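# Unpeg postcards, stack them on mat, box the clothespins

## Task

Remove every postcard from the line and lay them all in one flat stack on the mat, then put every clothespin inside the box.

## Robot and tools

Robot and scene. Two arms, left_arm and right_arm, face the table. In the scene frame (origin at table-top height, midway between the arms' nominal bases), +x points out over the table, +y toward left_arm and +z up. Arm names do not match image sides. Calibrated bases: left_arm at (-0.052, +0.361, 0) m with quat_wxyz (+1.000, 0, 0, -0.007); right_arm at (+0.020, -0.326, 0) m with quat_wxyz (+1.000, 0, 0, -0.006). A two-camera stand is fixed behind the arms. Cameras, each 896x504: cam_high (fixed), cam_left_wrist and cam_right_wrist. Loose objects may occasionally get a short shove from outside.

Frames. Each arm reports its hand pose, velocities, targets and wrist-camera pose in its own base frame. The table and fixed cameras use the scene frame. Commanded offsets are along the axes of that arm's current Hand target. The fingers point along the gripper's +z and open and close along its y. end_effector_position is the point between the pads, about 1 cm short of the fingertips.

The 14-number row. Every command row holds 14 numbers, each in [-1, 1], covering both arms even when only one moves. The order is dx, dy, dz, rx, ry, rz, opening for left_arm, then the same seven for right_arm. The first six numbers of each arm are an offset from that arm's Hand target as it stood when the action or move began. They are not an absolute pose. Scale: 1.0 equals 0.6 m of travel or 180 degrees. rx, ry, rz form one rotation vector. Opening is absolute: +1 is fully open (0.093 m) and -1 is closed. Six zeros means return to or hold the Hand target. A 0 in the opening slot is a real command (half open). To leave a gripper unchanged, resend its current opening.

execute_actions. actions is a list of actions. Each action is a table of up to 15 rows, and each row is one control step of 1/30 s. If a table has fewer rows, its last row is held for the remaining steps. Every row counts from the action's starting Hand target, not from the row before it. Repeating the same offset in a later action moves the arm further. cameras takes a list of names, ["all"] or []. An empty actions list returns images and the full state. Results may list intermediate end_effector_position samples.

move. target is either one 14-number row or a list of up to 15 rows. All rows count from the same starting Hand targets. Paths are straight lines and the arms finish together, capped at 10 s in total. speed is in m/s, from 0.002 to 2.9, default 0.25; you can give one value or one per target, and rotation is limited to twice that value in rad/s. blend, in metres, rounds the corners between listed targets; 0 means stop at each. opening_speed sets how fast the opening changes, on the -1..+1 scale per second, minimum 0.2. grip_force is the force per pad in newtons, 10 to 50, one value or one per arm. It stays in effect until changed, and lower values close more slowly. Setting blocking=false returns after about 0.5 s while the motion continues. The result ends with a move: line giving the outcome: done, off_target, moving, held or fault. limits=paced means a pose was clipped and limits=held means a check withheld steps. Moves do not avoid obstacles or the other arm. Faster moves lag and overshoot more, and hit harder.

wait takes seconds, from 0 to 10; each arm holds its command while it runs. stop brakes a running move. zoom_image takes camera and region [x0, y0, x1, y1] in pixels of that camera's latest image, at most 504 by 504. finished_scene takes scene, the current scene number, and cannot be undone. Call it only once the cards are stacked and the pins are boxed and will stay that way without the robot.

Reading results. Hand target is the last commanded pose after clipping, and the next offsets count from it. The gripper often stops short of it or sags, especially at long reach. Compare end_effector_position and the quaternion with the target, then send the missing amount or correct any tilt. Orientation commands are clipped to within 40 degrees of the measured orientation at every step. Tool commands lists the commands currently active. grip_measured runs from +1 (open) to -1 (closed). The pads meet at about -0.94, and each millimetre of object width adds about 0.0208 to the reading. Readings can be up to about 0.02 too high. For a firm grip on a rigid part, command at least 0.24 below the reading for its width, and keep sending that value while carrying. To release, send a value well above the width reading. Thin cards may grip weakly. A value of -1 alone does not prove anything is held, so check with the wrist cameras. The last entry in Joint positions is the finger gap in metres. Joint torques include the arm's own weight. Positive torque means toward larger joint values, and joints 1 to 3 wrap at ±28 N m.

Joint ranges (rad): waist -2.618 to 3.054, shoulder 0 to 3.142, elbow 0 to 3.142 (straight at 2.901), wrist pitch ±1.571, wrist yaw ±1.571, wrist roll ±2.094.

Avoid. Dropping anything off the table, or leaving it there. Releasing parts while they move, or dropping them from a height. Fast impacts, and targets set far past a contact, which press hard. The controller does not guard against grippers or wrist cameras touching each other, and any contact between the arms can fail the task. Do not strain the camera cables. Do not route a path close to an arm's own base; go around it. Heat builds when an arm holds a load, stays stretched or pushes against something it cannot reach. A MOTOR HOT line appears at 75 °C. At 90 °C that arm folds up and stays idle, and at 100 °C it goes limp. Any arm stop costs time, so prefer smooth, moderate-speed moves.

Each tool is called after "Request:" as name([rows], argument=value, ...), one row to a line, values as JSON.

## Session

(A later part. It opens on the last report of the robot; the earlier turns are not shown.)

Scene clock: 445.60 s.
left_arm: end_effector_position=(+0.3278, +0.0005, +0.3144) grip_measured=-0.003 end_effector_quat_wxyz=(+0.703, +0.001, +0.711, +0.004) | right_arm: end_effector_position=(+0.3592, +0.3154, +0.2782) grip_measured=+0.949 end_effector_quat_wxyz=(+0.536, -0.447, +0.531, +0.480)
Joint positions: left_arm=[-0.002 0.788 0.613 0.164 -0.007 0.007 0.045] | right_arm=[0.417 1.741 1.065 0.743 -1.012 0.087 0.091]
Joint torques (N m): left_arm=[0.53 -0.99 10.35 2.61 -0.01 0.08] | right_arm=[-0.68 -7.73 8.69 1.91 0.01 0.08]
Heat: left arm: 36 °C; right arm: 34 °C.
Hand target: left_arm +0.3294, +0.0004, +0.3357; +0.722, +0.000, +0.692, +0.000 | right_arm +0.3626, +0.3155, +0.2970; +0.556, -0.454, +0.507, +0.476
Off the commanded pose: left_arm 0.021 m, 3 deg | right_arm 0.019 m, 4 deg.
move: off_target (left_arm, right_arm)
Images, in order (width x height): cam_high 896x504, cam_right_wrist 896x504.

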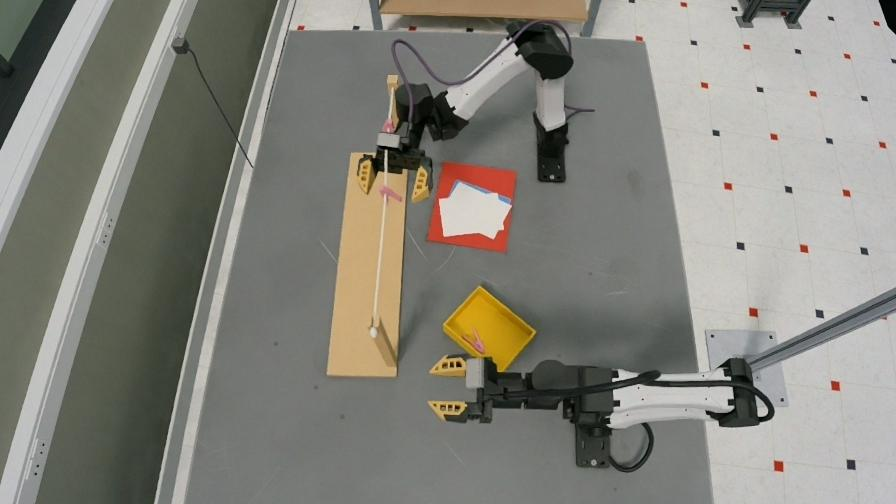

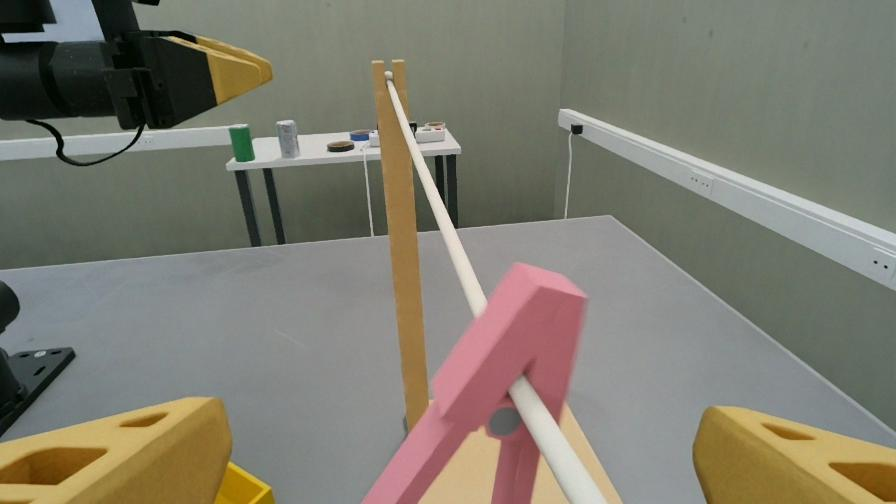

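Request:
move(target=[0,0,0,0,0,0,0,0.0375,-0.0095,-0.0015,0,0,0,0.95], speed=0.08, cameras=["cam_right_wrist"])

Scene clock: 446.93 s.
left_arm: end_effector_position=(+0.3278, +0.0005, +0.3144) grip_measured=-0.003 end_effector_quat_wxyz=(+0.703, +0.001, +0.711, +0.004) | right_arm: end_effector_position=(+0.3673, +0.3170, +0.2661) grip_measured=+0.949 end_effector_quat_wxyz=(+0.545, -0.451, +0.521, +0.478)
Joint positions: left_arm=[-0.002 0.788 0.613 0.164 -0.007 0.007 0.045] | right_arm=[0.412 1.801 1.065 0.832 -1.02 0.089 0.091]
Joint torques (N m): left_arm=[0.53 -1.01 10.36 2.61 -0.01 0.07] | right_arm=[-0.77 -8.18 6.45 1.8 0.03 0.01]
Heat: left arm: 37 °C; right arm: 33 °C.
Hand target: left_arm +0.3294, +0.0004, +0.3357; +0.722, +0.000, +0.692, +0.000 | right_arm +0.3689, +0.3154, +0.2746; +0.556, -0.454, +0.507, +0.476
Off the commanded pose: left_arm 0.021 m, 3 deg | right_arm 0.009 m, 2 deg.
move: off_target (left_arm)
Images, in order (width x height): cam_right_wrist 896x504.

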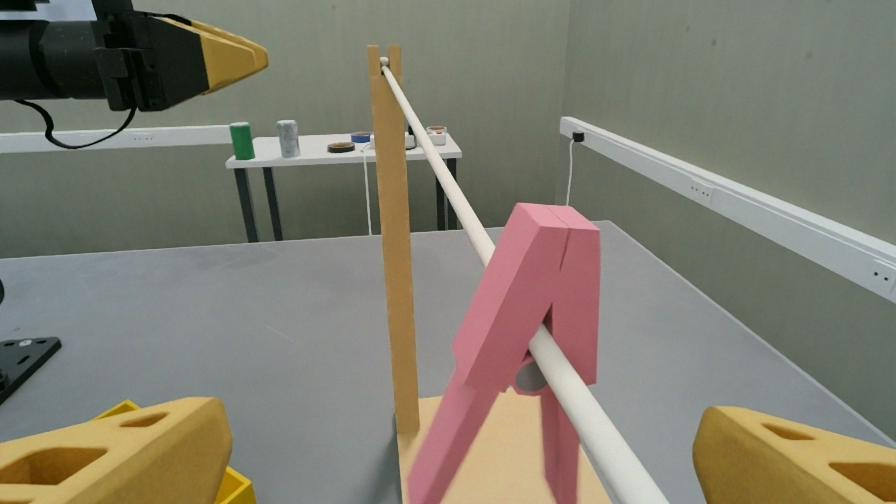

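Request:
move([
  [0,0,0,0,0,0,0,0,-0.008,0,0,0,0,-0.2],
  [0,0,0,0,0,0,0,0,-0.008,0,0,0,0,-1],
], speed=0.08, opening_speed=0.7, cameras=["cam_right_wrist"])

Scene clock: 451.27 s.
left_arm: end_effector_position=(+0.3278, +0.0005, +0.3144) grip_measured=-0.003 end_effector_quat_wxyz=(+0.703, +0.001, +0.711, +0.004) | right_arm: end_effector_position=(+0.3699, +0.3154, +0.2605) grip_measured=-0.740 end_effector_quat_wxyz=(+0.540, -0.450, +0.525, +0.480)
Joint positions: left_arm=[-0.002 0.788 0.613 0.164 -0.007 0.007 0.045] | right_arm=[0.405 1.814 1.065 0.834 -1.027 0.091 0.01]
Joint torques (N m): left_arm=[0.51 -1.01 10.37 2.6 -0.01 0.07] | right_arm=[-0.87 -8.21 7.94 1.86 0.01 0.08]
Heat: left arm: 37 °C; right arm: 33 °C.
Hand target: left_arm +0.3294, +0.0004, +0.3357; +0.722, +0.000, +0.692, +0.000 | right_arm +0.3736, +0.3147, +0.2748; +0.556, -0.454, +0.507, +0.476
Off the commanded pose: left_arm 0.021 m, 3 deg | right_arm 0.015 m, 3 deg.
move: off_target (left_arm, right_arm); target 2's new opening was sent with right_arm's hand 0.015 m and 3 deg from that target
Images, in order (width x height): cam_right_wrist 896x504.

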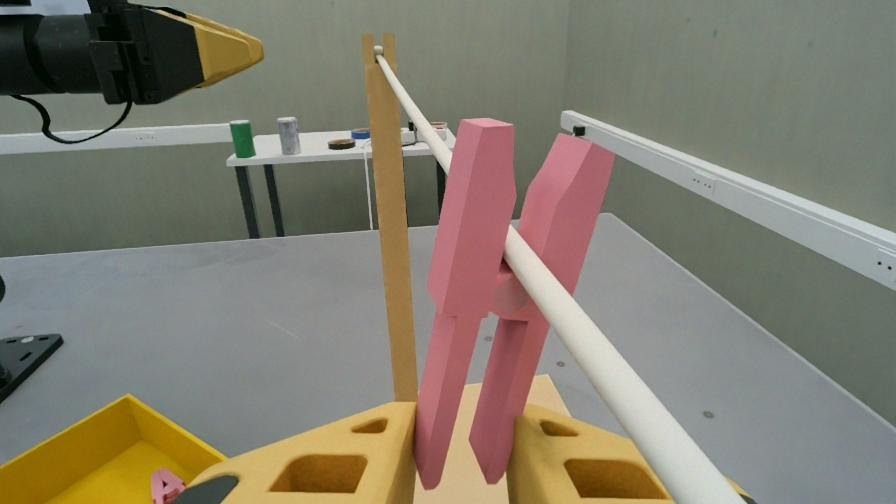

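Request:
move([
  [0,0,0,0,0,0,0,0,0,0,0.122,0,0,-1],
  [0,0,0,0,0,0,0,0.1494,0.0036,-0.0114,0.122,0,0,-1],
], speed=0.1, cameras=["cam_high","cam_right_wrist"])

Scene clock: 456.30 s.
left_arm: end_effector_position=(+0.3278, +0.0005, +0.3144) grip_measured=-0.003 end_effector_quat_wxyz=(+0.703, +0.001, +0.711, +0.004) | right_arm: end_effector_position=(+0.3733, +0.3144, +0.1766) grip_measured=-0.759 end_effector_quat_wxyz=(+0.615, -0.340, +0.604, +0.377)
Joint positions: left_arm=[-0.002 0.788 0.613 0.164 -0.007 0.007 0.045] | right_arm=[0.521 1.897 0.761 1.183 -0.542 0.06 0.009]
Joint torques (N m): left_arm=[0.53 -0.99 10.36 2.6 -0.01 0.07] | right_arm=[0.16 -7.77 4.36 2.16 0.21 -0.09]
Heat: left arm: 37 °C; right arm: 33 °C.
Hand target: left_arm +0.3294, +0.0004, +0.3357; +0.722, +0.000, +0.692, +0.000 | right_arm +0.3735, +0.3144, +0.1849; +0.633, -0.340, +0.589, +0.371
Off the commanded pose: left_arm 0.021 m, 3 deg | right_arm 0.008 m, 3 deg.
move: off_target (left_arm, right_arm)
Images, in order (width x height): cam_high 896x504, cam_right_wrist 896x504.

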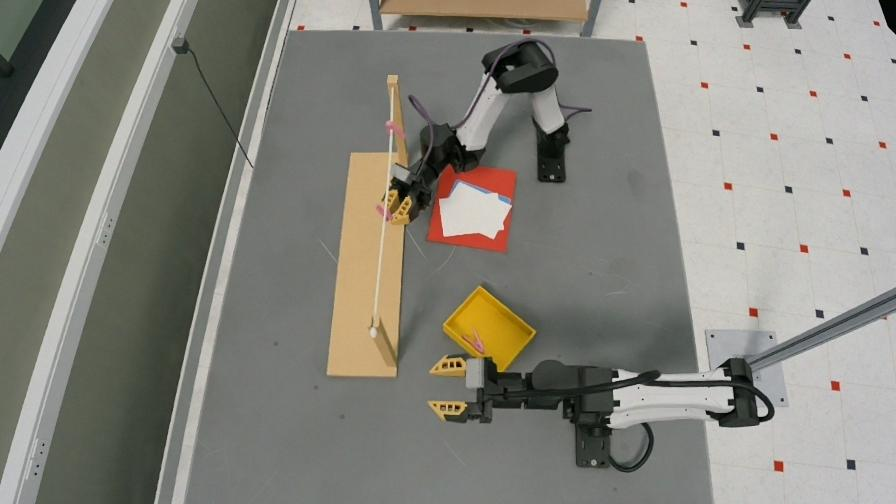

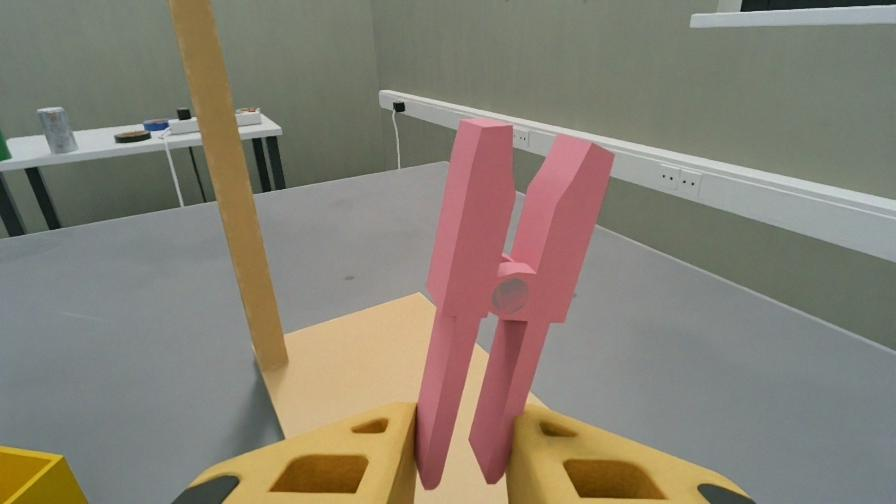

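Request:
move([
  [0,0,0,0,0,0,0,-0.0132,0.324,0.0197,0,0,0,-1],
  [0,0,0,0,0,0,0,0.1103,0.4962,0.0848,0,0.236,0,-1],
  [0,0,0,0,0,0,0,0.2383,0.4955,0.075,0,0.236,0,-1],
], speed=[0.22,0.2,0.12], blend=[0.03,0.02,0], cameras=["cam_high","cam_right_wrist"])

Scene clock: 460.90 s.
left_arm: end_effector_position=(+0.3278, +0.0005, +0.3144) grip_measured=-0.003 end_effector_quat_wxyz=(+0.703, +0.001, +0.711, +0.004) | right_arm: end_effector_position=(+0.1425, +0.5124, +0.0568) grip_measured=-0.759 end_effector_quat_wxyz=(+0.379, -0.453, +0.774, +0.227)
Joint positions: left_arm=[-0.002 0.788 0.613 0.164 -0.007 0.007 0.045] | right_arm=[1.375 2.035 1.188 0.169 0.241 0.201 0.009]
Joint torques (N m): left_arm=[0.53 -1.01 10.36 2.6 -0.01 0.07] | right_arm=[-0.16 -8.83 4.22 1.73 0.26 0.11]
Motor temperatures (°C): left_arm=[22 24 37 38 20 20 20] | right_arm=[19 33 32 32 21 21 20]
Heat: left arm: 38 °C; right arm: 33 °C.
Hand target: left_arm +0.3294, +0.0004, +0.3357; +0.722, +0.000, +0.692, +0.000 | right_arm +0.1418, +0.5100, +0.0474; +0.377, -0.451, +0.778, +0.222
Off the commanded pose: left_arm 0.021 m, 3 deg | right_arm 0.010 m, 1 deg.
move: off_target (left_arm)
Images, in order (width x height): cam_high 896x504, cam_right_wrist 896x504.

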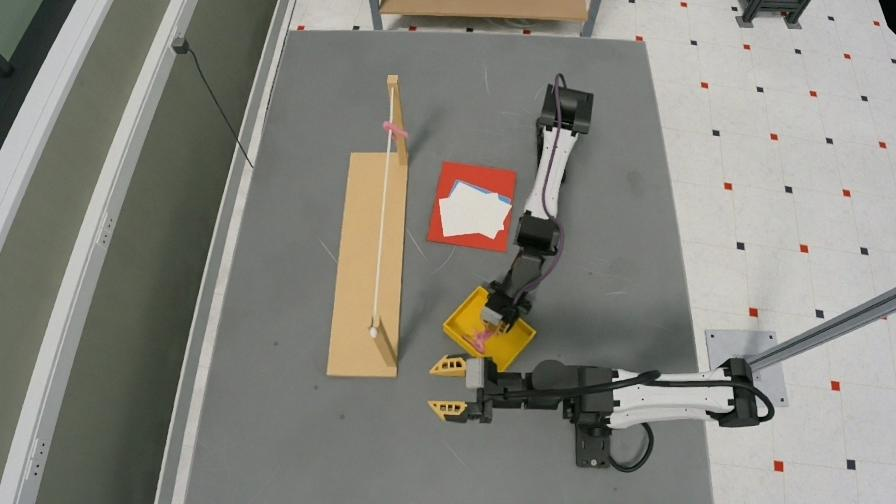

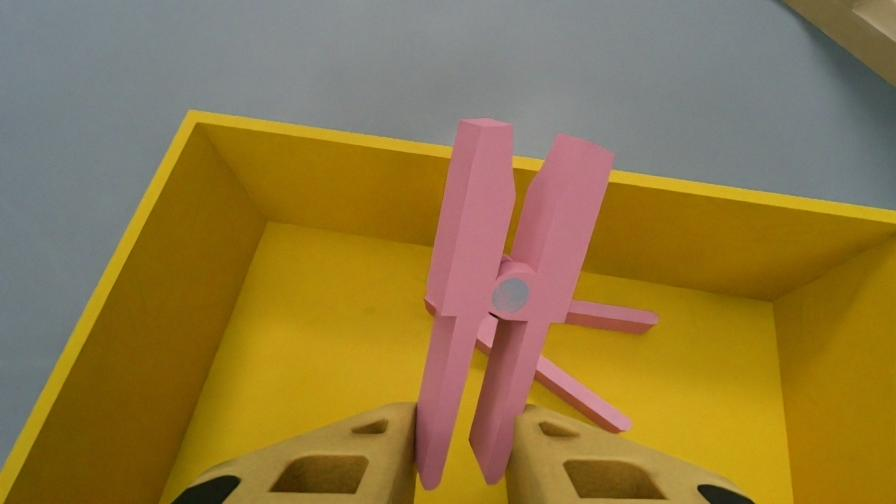

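Request:
move([
  [0,0,0,0,0,0,0,0.012,0,0.01,0,0,0,-1],
  [0,0,0,0,0,0,0,0.012,0,0.01,0,0,0,0.1],
  [0,0,0,0,0,0,0,-0.15,0,-0.15,0,0,0,0.1],
], speed=[0.1,0.1,0.2], opening_speed=1.5, cameras=["cam_high","cam_right_wrist"])

Scene clock: 465.43 s.
left_arm: end_effector_position=(+0.3278, +0.0005, +0.3144) grip_measured=-0.003 end_effector_quat_wxyz=(+0.703, +0.001, +0.711, +0.004) | right_arm: end_effector_position=(+0.1348, +0.4895, +0.1478) grip_measured=+0.099 end_effector_quat_wxyz=(+0.356, -0.466, +0.785, +0.201)
Joint positions: left_arm=[-0.002 0.788 0.613 0.164 -0.007 0.007 0.045] | right_arm=[1.384 1.831 1.36 -0.285 0.248 0.206 0.05]
Joint torques (N m): left_arm=[0.51 -1.01 10.35 2.61 -0.01 0.07] | right_arm=[0.25 -11.64 8.36 1.68 0.31 0.12]
Heat: left arm: 38 °C; right arm: 33 °C.
Hand target: left_arm +0.3294, +0.0004, +0.3357; +0.722, +0.000, +0.692, +0.000 | right_arm +0.1348, +0.4965, +0.1740; +0.377, -0.451, +0.778, +0.222
Off the commanded pose: left_arm 0.021 m, 3 deg | right_arm 0.027 m, 4 deg.
move: off_target (left_arm, right_arm); target 2's new opening was sent with right_arm's hand 0.020 m and 2 deg from that target
Images, in order (width x height): cam_high 896x504, cam_right_wrist 896x504.

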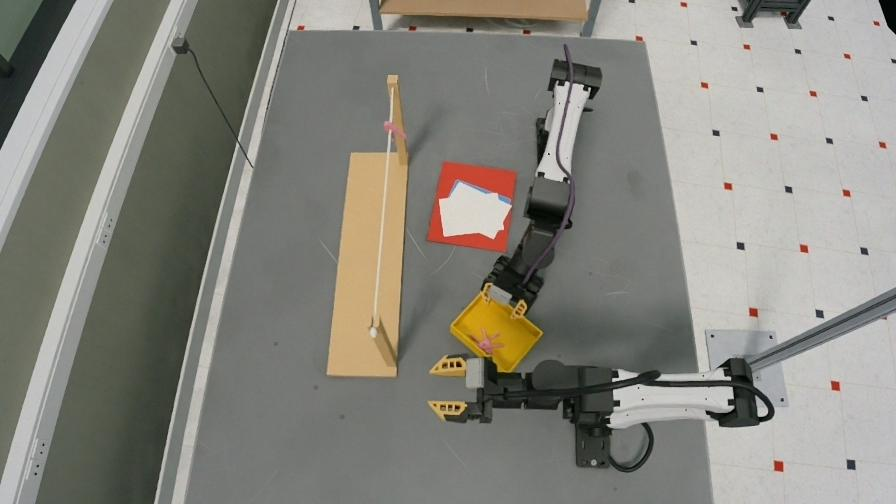

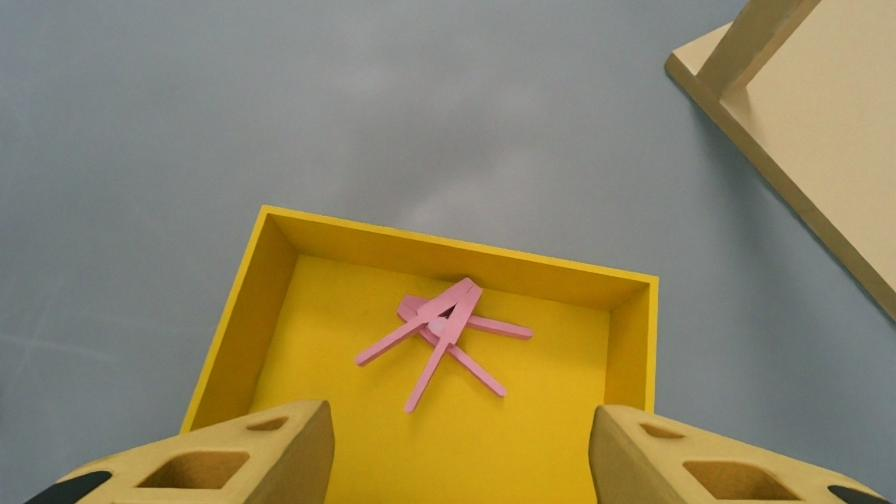

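Request:
move([
  [0,0,0,0,0,0,0.95,0.0458,-0.4681,-0.348,0.1896,-0.2054,0.0637,0],
  [0.122,-0.4173,-0.104,0.222,0,0,0.95,0.2955,-0.6991,-0.6677,0.4027,-0.181,0.1376,0],
  [0.226,-0.7007,-0.0085,0.333,0,0,0.95,0.4568,-0.7858,-0.8199,0.5616,-0.1493,0.1927,0],
  [0.2329,-0.859,0.1547,0.333,0,0,0.95,0.4568,-0.7858,-0.8199,0.5616,-0.1493,0.1927,0],
], speed=[0.35,0.35,0.3,0.2], blend=[0.04,0.04,0.03,0], cameras=["all"])

Scene clock: 472.77 s.
left_arm: end_effector_position=(+0.4236, -0.5118, +0.1984) grip_measured=+0.947 end_effector_quat_wxyz=(+0.621, +0.357, +0.605, -0.346) | right_arm: end_effector_position=(+0.2710, -0.2165, +0.2448) grip_measured=+0.001 end_effector_quat_wxyz=(+0.638, +0.272, +0.671, -0.260)
Joint positions: left_arm=[-0.825 2.315 1.615 0.712 0.216 0.023 0.091] | right_arm=[-0.583 0.938 0.418 0.469 0.189 0.007 0.045]
Joint torques (N m): left_arm=[0.53 -11.07 9.7 2.22 -0.01 0.21] | right_arm=[-0.64 -1.66 7.25 2.29 0.17 -0.08]
Heat: left arm: 38 °C; right arm: 33 °C.
Hand target: left_arm +0.4283, -0.5147, +0.1996; +0.625, +0.361, +0.599, -0.345 | right_arm +0.2707, -0.2202, +0.2592; +0.653, +0.270, +0.653, -0.271
Off the commanded pose: left_arm 0.006 m, 1 deg | right_arm 0.015 m, 3 deg.
move: off_target (right_arm); blend cut to 0 m at target 1

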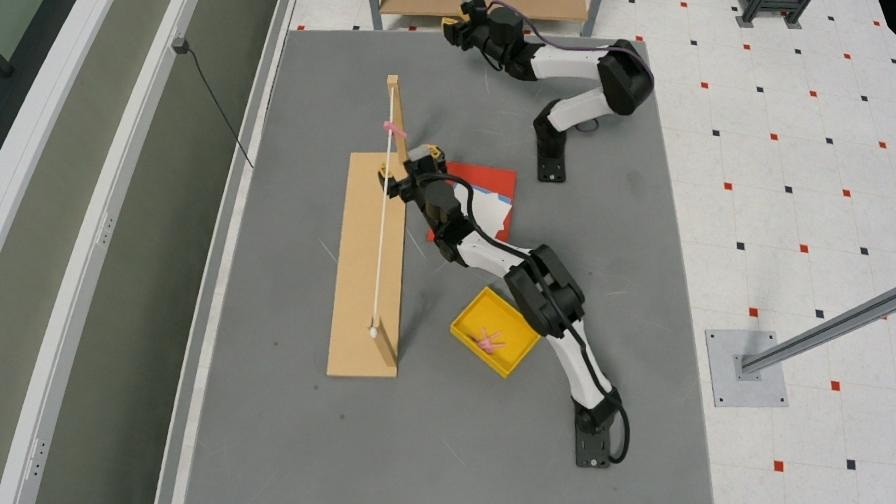

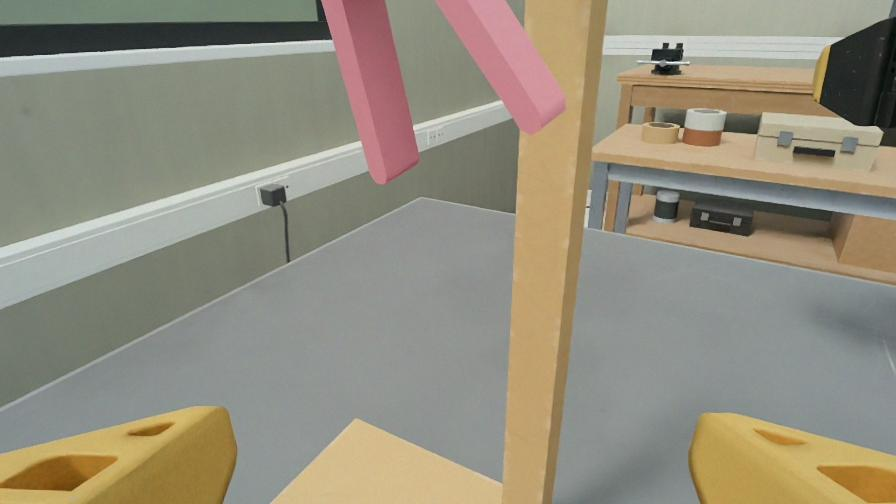

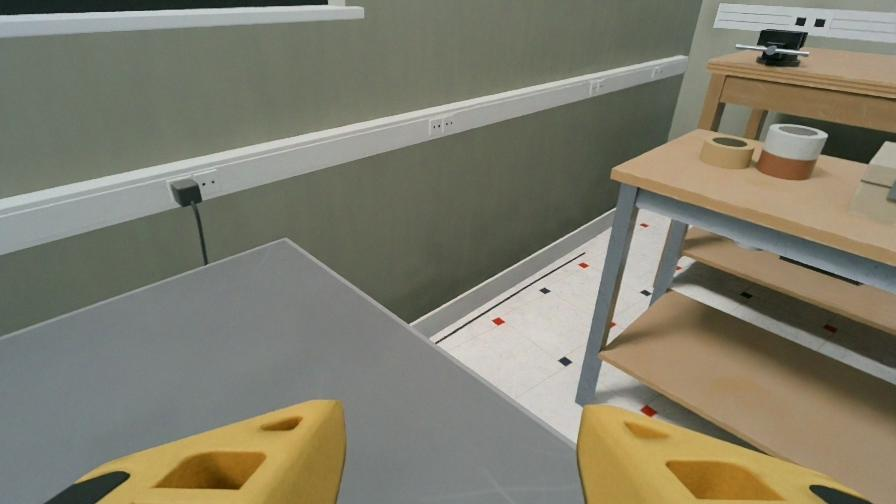

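Request:
move(target=[-0.108,0,0,0,0,0,0.95,0,0,0,0,0,0,0], speed=0.15, cameras=["cam_high","cam_left_wrist"])

Scene clock: 476.50 s.
left_arm: end_effector_position=(+0.4271, -0.5165, +0.2273) grip_measured=+0.947 end_effector_quat_wxyz=(+0.603, +0.364, +0.622, -0.342) | right_arm: end_effector_position=(+0.2710, -0.2165, +0.2448) grip_measured=+0.001 end_effector_quat_wxyz=(+0.638, +0.272, +0.671, -0.260)
Joint positions: left_arm=[-0.825 2.276 1.723 0.513 0.22 0.023 0.091] | right_arm=[-0.583 0.938 0.418 0.469 0.189 0.007 0.045]
Joint torques (N m): left_arm=[0.12 -16.09 9.54 2.31 -0.08 0.21] | right_arm=[-0.79 -1.78 7.27 2.27 0.14 -0.08]
Heat: left arm: 38 °C; right arm: 33 °C.
Hand target: left_arm +0.4255, -0.5148, +0.2642; +0.625, +0.361, +0.600, -0.345 | right_arm +0.2707, -0.2202, +0.2592; +0.653, +0.270, +0.653, -0.271
Off the commanded pose: left_arm 0.037 m, 4 deg | right_arm 0.015 m, 3 deg.
move: off_target (left_arm, right_arm)
Images, in order (width x height): cam_high 896x504, cam_left_wrist 896x504.

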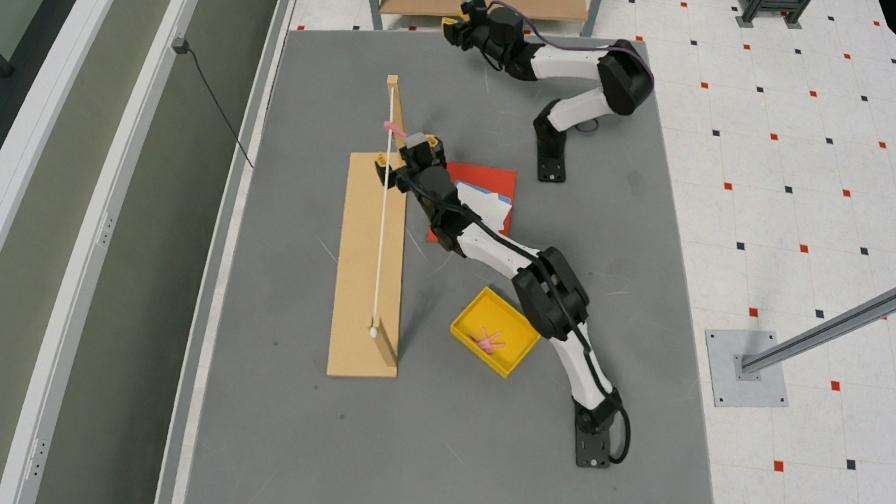

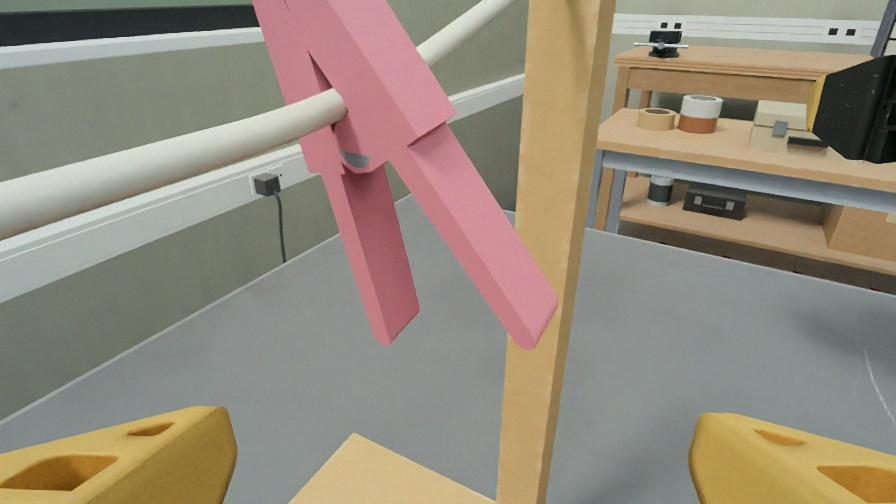

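Request:
move(target=[-0.058,0,0,0,-0.006,0,0.95,0,0,0,0,0,0,0], speed=0.12, cameras=["cam_left_wrist"])

Scene clock: 478.80 s.
left_arm: end_effector_position=(+0.4278, -0.5173, +0.2594) grip_measured=+0.947 end_effector_quat_wxyz=(+0.608, +0.363, +0.617, -0.343) | right_arm: end_effector_position=(+0.2710, -0.2165, +0.2448) grip_measured=+0.001 end_effector_quat_wxyz=(+0.638, +0.272, +0.671, -0.260)
Joint positions: left_arm=[-0.825 2.249 1.794 0.429 0.22 0.023 0.091] | right_arm=[-0.583 0.938 0.418 0.469 0.189 0.007 0.045]
Joint torques (N m): left_arm=[-0.08 -16.2 9.88 2.26 -0.1 0.17] | right_arm=[-0.7 -1.73 7.24 2.26 0.17 -0.09]
Heat: left arm: 38 °C; right arm: 34 °C.
Hand target: left_arm +0.4240, -0.5148, +0.2991; +0.631, +0.358, +0.594, -0.349 | right_arm +0.2707, -0.2202, +0.2592; +0.653, +0.270, +0.653, -0.271
Off the commanded pose: left_arm 0.040 m, 4 deg | right_arm 0.015 m, 3 deg.
move: off_target (left_arm, right_arm)
Images, in order (width x height): cam_left_wrist 896x504.

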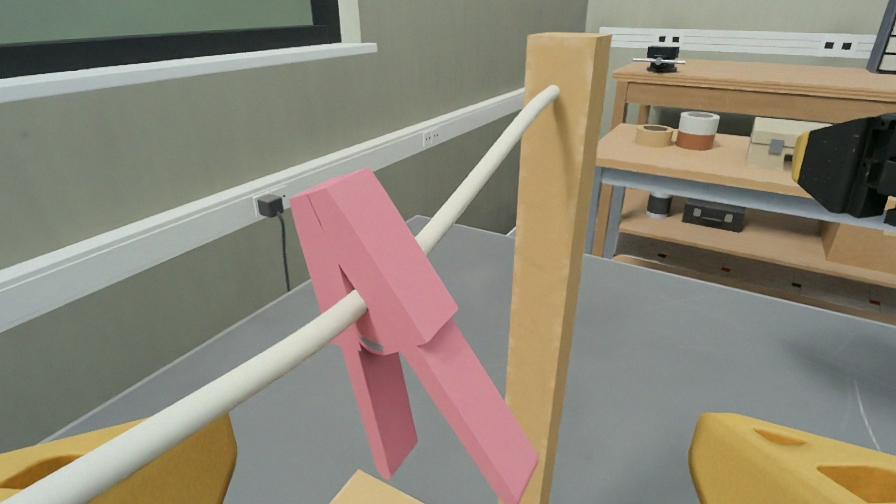

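Request:
move(target=[-0.008,0,0,0.122,0,0,0.95,0,0,0,0,0,0,0], speed=0.1, cameras=["cam_left_wrist"])

Scene clock: 482.20 s.
left_arm: end_effector_position=(+0.4204, -0.5136, +0.2998) grip_measured=+0.947 end_effector_quat_wxyz=(+0.546, +0.468, +0.525, -0.456) | right_arm: end_effector_position=(+0.2710, -0.2165, +0.2448) grip_measured=+0.001 end_effector_quat_wxyz=(+0.638, +0.272, +0.671, -0.260)
Joint positions: left_arm=[-0.72 2.323 2.045 0.293 0.704 0.023 0.091] | right_arm=[-0.583 0.938 0.418 0.469 0.189 0.007 0.045]
Joint torques (N m): left_arm=[0.46 -11.62 10.36 2.08 -0.02 0.18] | right_arm=[-0.65 -1.7 7.42 2.25 0.11 -0.08]
Heat: left arm: 38 °C; right arm: 35 °C.
Hand target: left_arm +0.4237, -0.5148, +0.3037; +0.551, +0.471, +0.516, -0.455 | right_arm +0.2707, -0.2202, +0.2592; +0.653, +0.270, +0.654, -0.271
Off the commanded pose: left_arm 0.005 m, 1 deg | right_arm 0.015 m, 3 deg.
move: off_target (right_arm)
Images, in order (width x height): cam_left_wrist 896x504.

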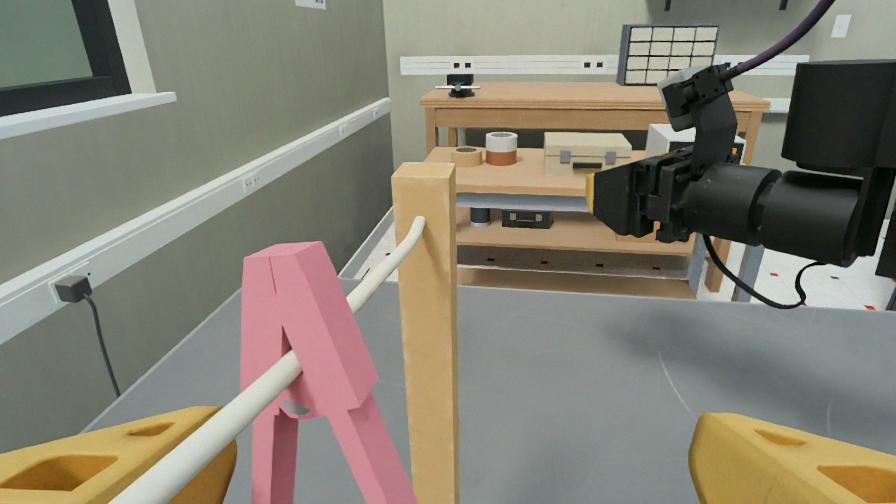

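Request:
move([
  [0.02,0,0,0,0,0,0.95,0,0,0,0,0,0,0],
  [0.06,0.025,0,0,0,0,0.95,0,0,0,0,0,0,0],
], speed=0.08, blend=0.008, cameras=["cam_left_wrist"])

Scene clock: 484.87 s.
left_arm: end_effector_position=(+0.4388, -0.5116, +0.2630) grip_measured=+0.947 end_effector_quat_wxyz=(+0.540, +0.468, +0.532, -0.455) | right_arm: end_effector_position=(+0.2710, -0.2165, +0.2448) grip_measured=+0.001 end_effector_quat_wxyz=(+0.638, +0.272, +0.671, -0.260)
Joint positions: left_arm=[-0.695 2.398 2.045 0.349 0.727 0.023 0.091] | right_arm=[-0.583 0.938 0.418 0.469 0.189 0.007 0.045]
Joint torques (N m): left_arm=[0.24 -12.4 9.2 2.39 -0.01 0.19] | right_arm=[-0.72 -1.5 7.41 2.25 0.16 -0.14]
Heat: left arm: 38 °C; right arm: 35 °C.
Hand target: left_arm +0.4405, -0.5132, +0.2687; +0.551, +0.471, +0.516, -0.455 | right_arm +0.2707, -0.2202, +0.2592; +0.653, +0.270, +0.654, -0.271
Off the commanded pose: left_arm 0.006 m, 2 deg | right_arm 0.015 m, 3 deg.
move: off_target (right_arm); blend cut to 0.006 m at target 1
Images, in order (width x height): cam_left_wrist 896x504.

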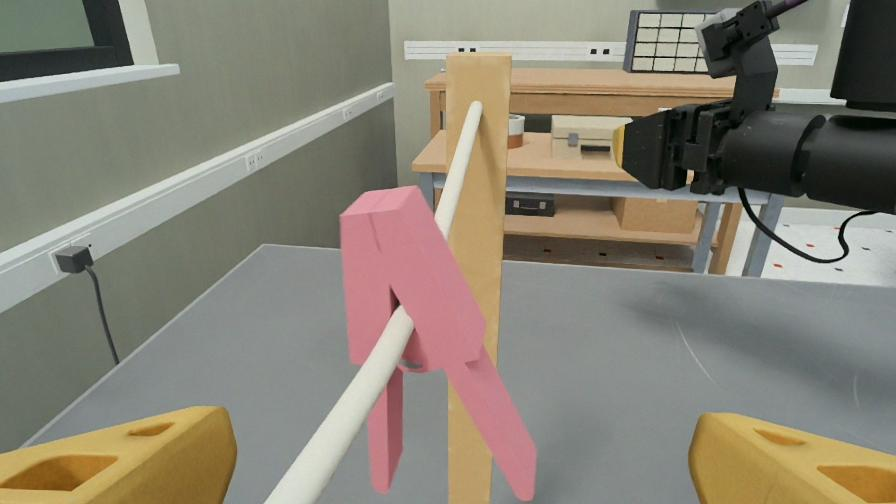

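Request:
move(target=[0,0,0.005,0,0,0,-0.25,0,0,0,0,0,0,0], speed=0.05, opening_speed=1.2, cameras=["cam_left_wrist"])

Request:
move(target=[0,0,0,0,0,0,-1,0,0,0,0,0,0,0], speed=0.05, opening_speed=0.6, cameras=["cam_left_wrist"])

Scene clock: 486.53 s.
left_arm: end_effector_position=(+0.4394, -0.5121, +0.2639) grip_measured=-0.247 end_effector_quat_wxyz=(+0.541, +0.468, +0.531, -0.455) | right_arm: end_effector_position=(+0.2710, -0.2165, +0.2448) grip_measured=+0.001 end_effector_quat_wxyz=(+0.638, +0.272, +0.671, -0.260)
Joint positions: left_arm=[-0.695 2.402 2.052 0.349 0.727 0.023 0.033] | right_arm=[-0.583 0.938 0.418 0.469 0.189 0.007 0.045]
Joint torques (N m): left_arm=[-0.14 -11.81 10.19 2.29 -0.06 0.19] | right_arm=[-0.59 -1.78 7.25 2.28 0.1 -0.1]
Heat: left arm: 38 °C; right arm: 35 °C.
Hand target: left_arm +0.4410, -0.5162, +0.2687; +0.551, +0.471, +0.516, -0.455 | right_arm +0.2707, -0.2202, +0.2592; +0.653, +0.270, +0.654, -0.271
Off the commanded pose: left_arm 0.006 m, 2 deg | right_arm 0.015 m, 3 deg.
move: off_target (right_arm)
Images, in order (width x height): cam_left_wrist 896x504.

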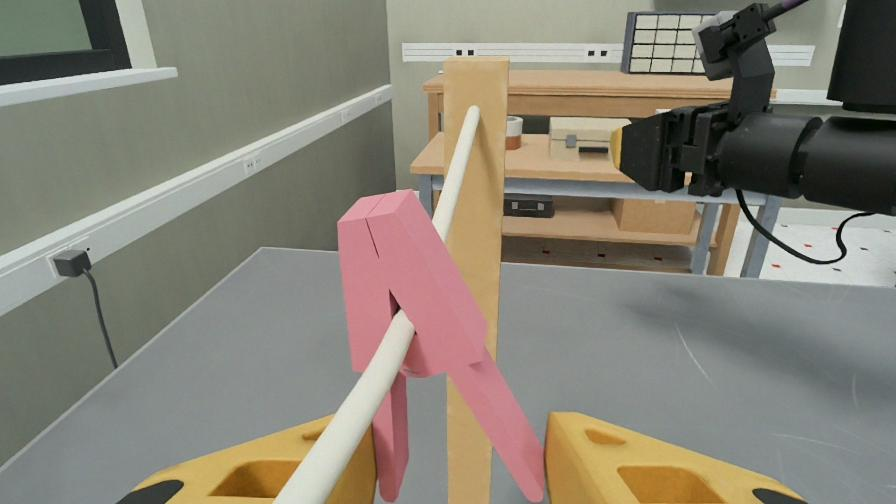

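Scene clock: 488.00 s.
left_arm: end_effector_position=(+0.4394, -0.5121, +0.2639) grip_measured=-0.730 end_effector_quat_wxyz=(+0.541, +0.468, +0.531, -0.455) | right_arm: end_effector_position=(+0.2710, -0.2165, +0.2448) grip_measured=+0.001 end_effector_quat_wxyz=(+0.638, +0.272, +0.671, -0.260)
Joint positions: left_arm=[-0.695 2.402 2.052 0.349 0.727 0.023 0.01] | right_arm=[-0.583 0.938 0.418 0.469 0.189 0.007 0.045]
Joint torques (N m): left_arm=[-0.14 -11.78 10.21 2.3 -0.05 0.18] | right_arm=[-0.59 -1.62 7.3 2.27 0.2 -0.09]
Motor temperatures (°C): left_arm=[22 29 38 38 20 20 20] | right_arm=[19 29 33 35 21 21 19]
Heat: left arm: 38 °C; right arm: 35 °C.
Hand target: left_arm +0.4410, -0.5162, +0.2687; +0.551, +0.471, +0.516, -0.455 | right_arm +0.2707, -0.2202, +0.2592; +0.653, +0.270, +0.654, -0.271
Off the commanded pose: left_arm 0.006 m, 2 deg | right_arm 0.015 m, 3 deg.
move: off_target (right_arm)
Images, in order (width x height): cam_left_wrist 896x504.

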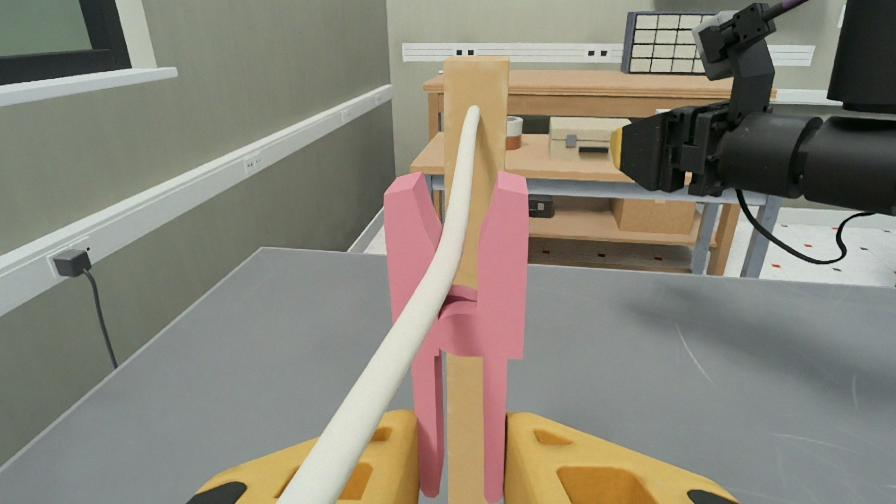

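Request:
move([
  [0,0,0,-0.122,0,0,-1,0,0,0,0,0,0,0],
  [0.15,0,0,-0.122,0,0,-1,0,0,0,0,0,0,0],
], speed=0.12, cameras=["cam_left_wrist","cam_high"])

Scene clock: 491.77 s.
left_arm: end_effector_position=(+0.4426, -0.5194, +0.1825) grip_measured=-0.747 end_effector_quat_wxyz=(+0.624, +0.362, +0.596, -0.353) | right_arm: end_effector_position=(+0.2710, -0.2165, +0.2448) grip_measured=+0.001 end_effector_quat_wxyz=(+0.638, +0.272, +0.671, -0.260)
Joint positions: left_arm=[-0.802 2.421 1.72 0.73 0.259 0.023 0.009] | right_arm=[-0.583 0.938 0.418 0.469 0.189 0.007 0.045]
Joint torques (N m): left_arm=[0.29 -12.4 6.58 2.58 -0.21 0.16] | right_arm=[-0.76 -1.76 7.28 2.31 0.14 -0.11]
Heat: left arm: 39 °C; right arm: 36 °C.
Hand target: left_arm +0.4456, -0.5176, +0.1788; +0.631, +0.358, +0.594, -0.349 | right_arm +0.2707, -0.2202, +0.2592; +0.653, +0.270, +0.654, -0.271
Off the commanded pose: left_arm 0.005 m, 1 deg | right_arm 0.015 m, 3 deg.
move: off_target (right_arm)
Images, in order (width x height): cam_high 896x504, cam_left_wrist 896x504.

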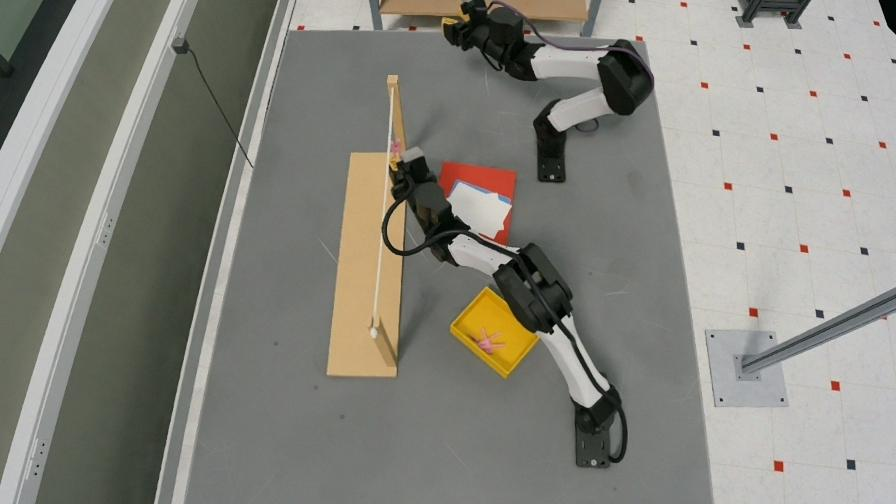

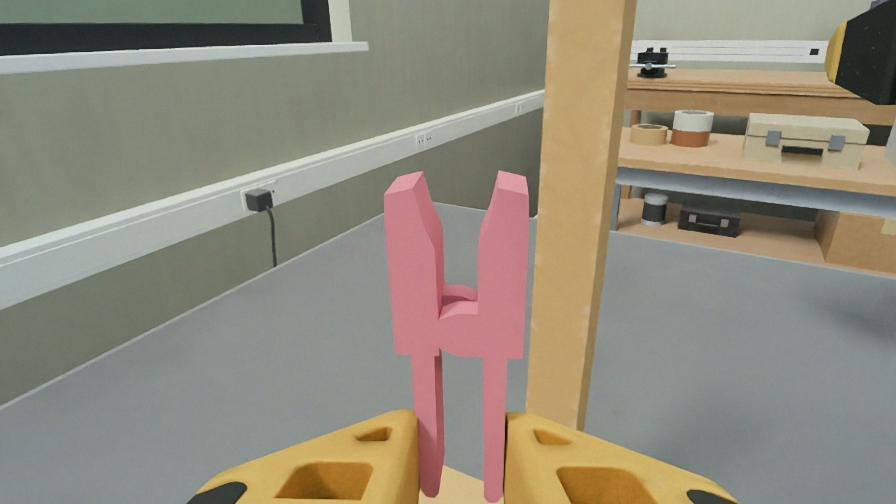

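Request:
move([
  [-0.037,-0.122,-0.373,0,0,0,-1,0,0,0,0,0,0,0],
  [0.0545,-0.084,-0.632,-0.0423,0.2443,-0.0171,-1,0,0,0,0,0,0,0],
], speed=0.25, blend=[0.04,0], cameras=["cam_left_wrist","cam_high"])

Scene clock: 497.80 s.
left_arm: end_effector_position=(+0.2071, -0.2132, +0.1132) grip_measured=-0.747 end_effector_quat_wxyz=(+0.356, +0.407, +0.824, -0.170) | right_arm: end_effector_position=(+0.2710, -0.2165, +0.2448) grip_measured=+0.001 end_effector_quat_wxyz=(+0.638, +0.272, +0.671, -0.260)
Joint positions: left_arm=[-0.729 0.998 0.539 -0.31 0.126 0.134 0.009] | right_arm=[-0.583 0.938 0.418 0.469 0.189 0.007 0.045]
Joint torques (N m): left_arm=[0.47 -3.52 9.99 1.87 -0.13 0.21] | right_arm=[-0.84 -1.83 7.35 2.24 0.15 -0.12]
Heat: left arm: 39 °C; right arm: 37 °C.
Hand target: left_arm +0.2142, -0.2152, +0.1293; +0.376, +0.405, +0.817, -0.167 | right_arm +0.2707, -0.2202, +0.2592; +0.653, +0.270, +0.654, -0.271
Off the commanded pose: left_arm 0.018 m, 2 deg | right_arm 0.015 m, 3 deg.
move: off_target (left_arm, right_arm)
Images, in order (width x height): cam_high 896x504, cam_left_wrist 896x504.

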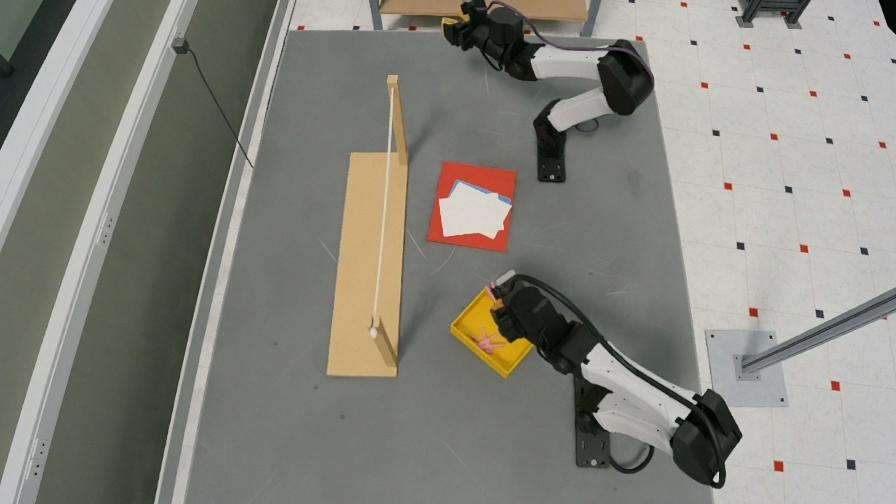

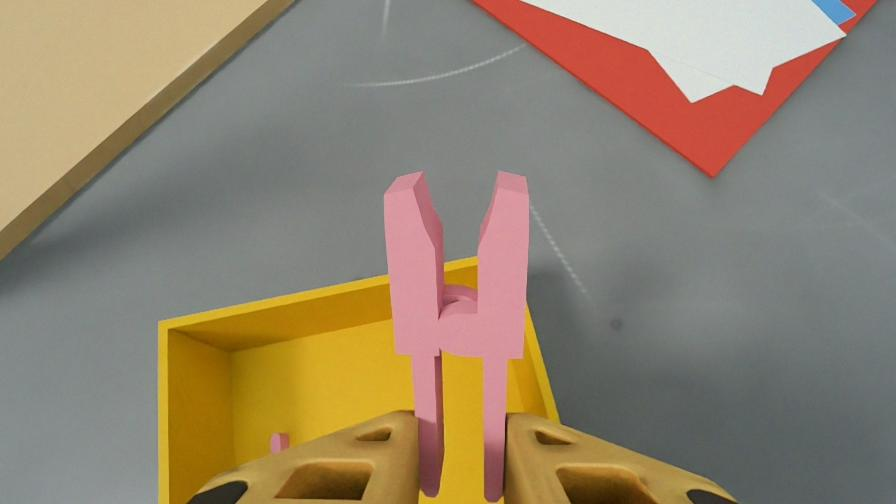

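Request:
move(target=[0.0989,0.033,0.0435,0,0,0,-1,0,0,0,0,0,0,0], speed=0.12, cameras=["cam_left_wrist","cam_high"])

Scene clock: 500.17 s.
left_arm: end_effector_position=(+0.2179, -0.1848, +0.0687) grip_measured=-0.747 end_effector_quat_wxyz=(+0.370, +0.401, +0.822, -0.163) | right_arm: end_effector_position=(+0.2710, -0.2165, +0.2448) grip_measured=+0.001 end_effector_quat_wxyz=(+0.638, +0.272, +0.671, -0.260)
Joint positions: left_arm=[-0.577 1.018 0.348 -0.09 0.215 0.238 0.009] | right_arm=[-0.583 0.938 0.418 0.469 0.189 0.007 0.045]
Joint torques (N m): left_arm=[0.54 -1.83 6 2.21 0.1 0.22] | right_arm=[-0.64 -1.77 7.38 2.29 0.17 -0.09]
Heat: left arm: 39 °C; right arm: 37 °C.
Hand target: left_arm +0.2191, -0.1863, +0.0682; +0.376, +0.405, +0.817, -0.167 | right_arm +0.2707, -0.2202, +0.2592; +0.653, +0.270, +0.654, -0.271
Off the commanded pose: left_arm 0.002 m, 1 deg | right_arm 0.015 m, 3 deg.
move: off_target (right_arm)
Images, in order (width x height): cam_high 896x504, cam_left_wrist 896x504.

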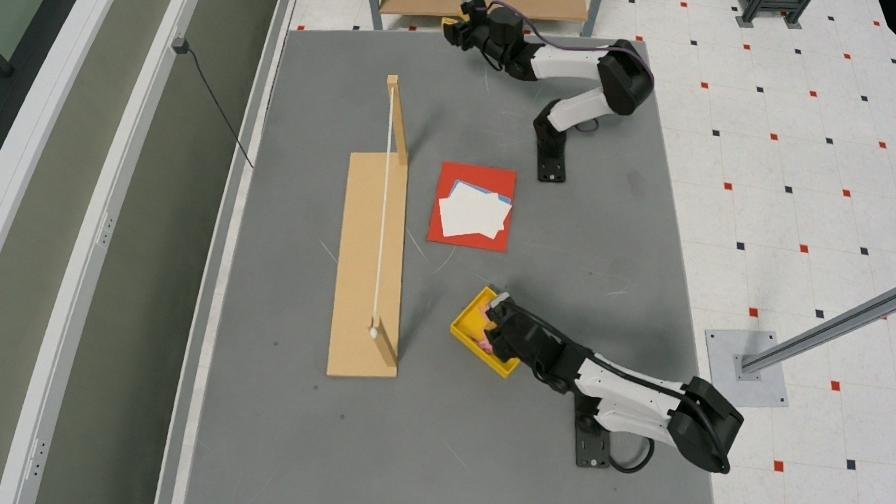

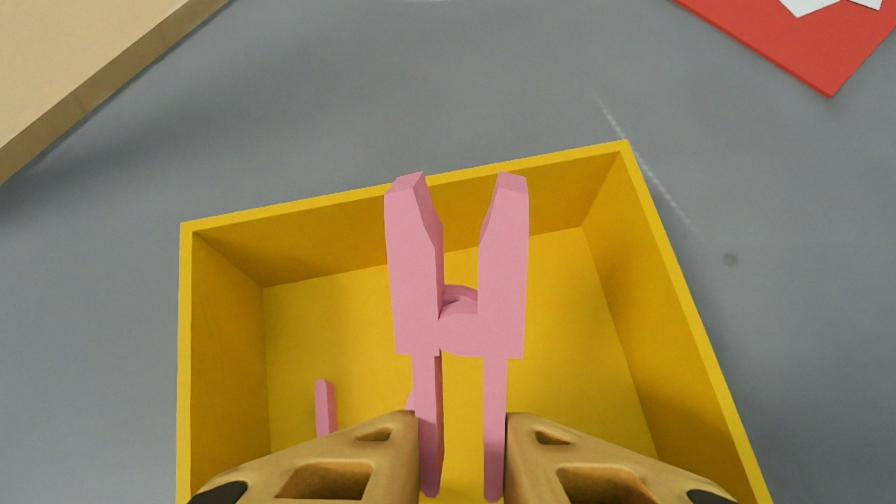

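Request:
move([
  [0.022,-0.021,0.0195,0,0,0,-1,0,0,0,0,0,0,0],
  [0.022,-0.021,0.0195,0,0,0,0.0,0,0,0,0,0,0,0],
], speed=0.1, opening_speed=1.5, cameras=["cam_left_wrist"])

Scene clock: 502.43 s.
left_arm: end_effector_position=(+0.2084, -0.1935, +0.0521) grip_measured=-0.003 end_effector_quat_wxyz=(+0.371, +0.407, +0.817, -0.169) | right_arm: end_effector_position=(+0.2710, -0.2165, +0.2448) grip_measured=+0.001 end_effector_quat_wxyz=(+0.638, +0.272, +0.671, -0.260)
Joint positions: left_arm=[-0.638 1.055 0.281 0.028 0.187 0.205 0.045] | right_arm=[-0.583 0.938 0.418 0.469 0.189 0.007 0.045]
Joint torques (N m): left_arm=[-0.36 -1.68 5.68 2.25 -0.12 0.08] | right_arm=[-0.72 -1.66 7.42 2.28 0.14 -0.06]
Heat: left arm: 39 °C; right arm: 37 °C.
Hand target: left_arm +0.2096, -0.1937, +0.0502; +0.375, +0.405, +0.817, -0.167 | right_arm +0.2707, -0.2202, +0.2592; +0.653, +0.270, +0.654, -0.271
Off the commanded pose: left_arm 0.002 m, 1 deg | right_arm 0.015 m, 3 deg.
move: off_target (right_arm)
Images, in order (width x height): cam_left_wrist 896x504.

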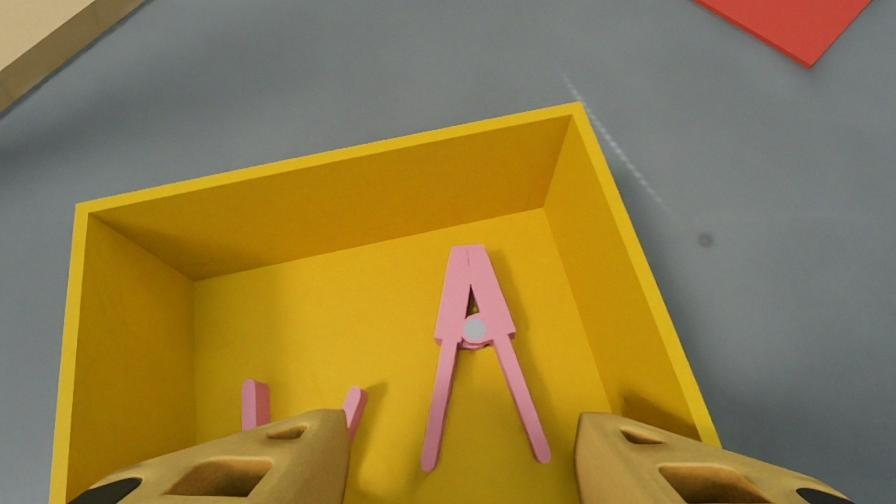

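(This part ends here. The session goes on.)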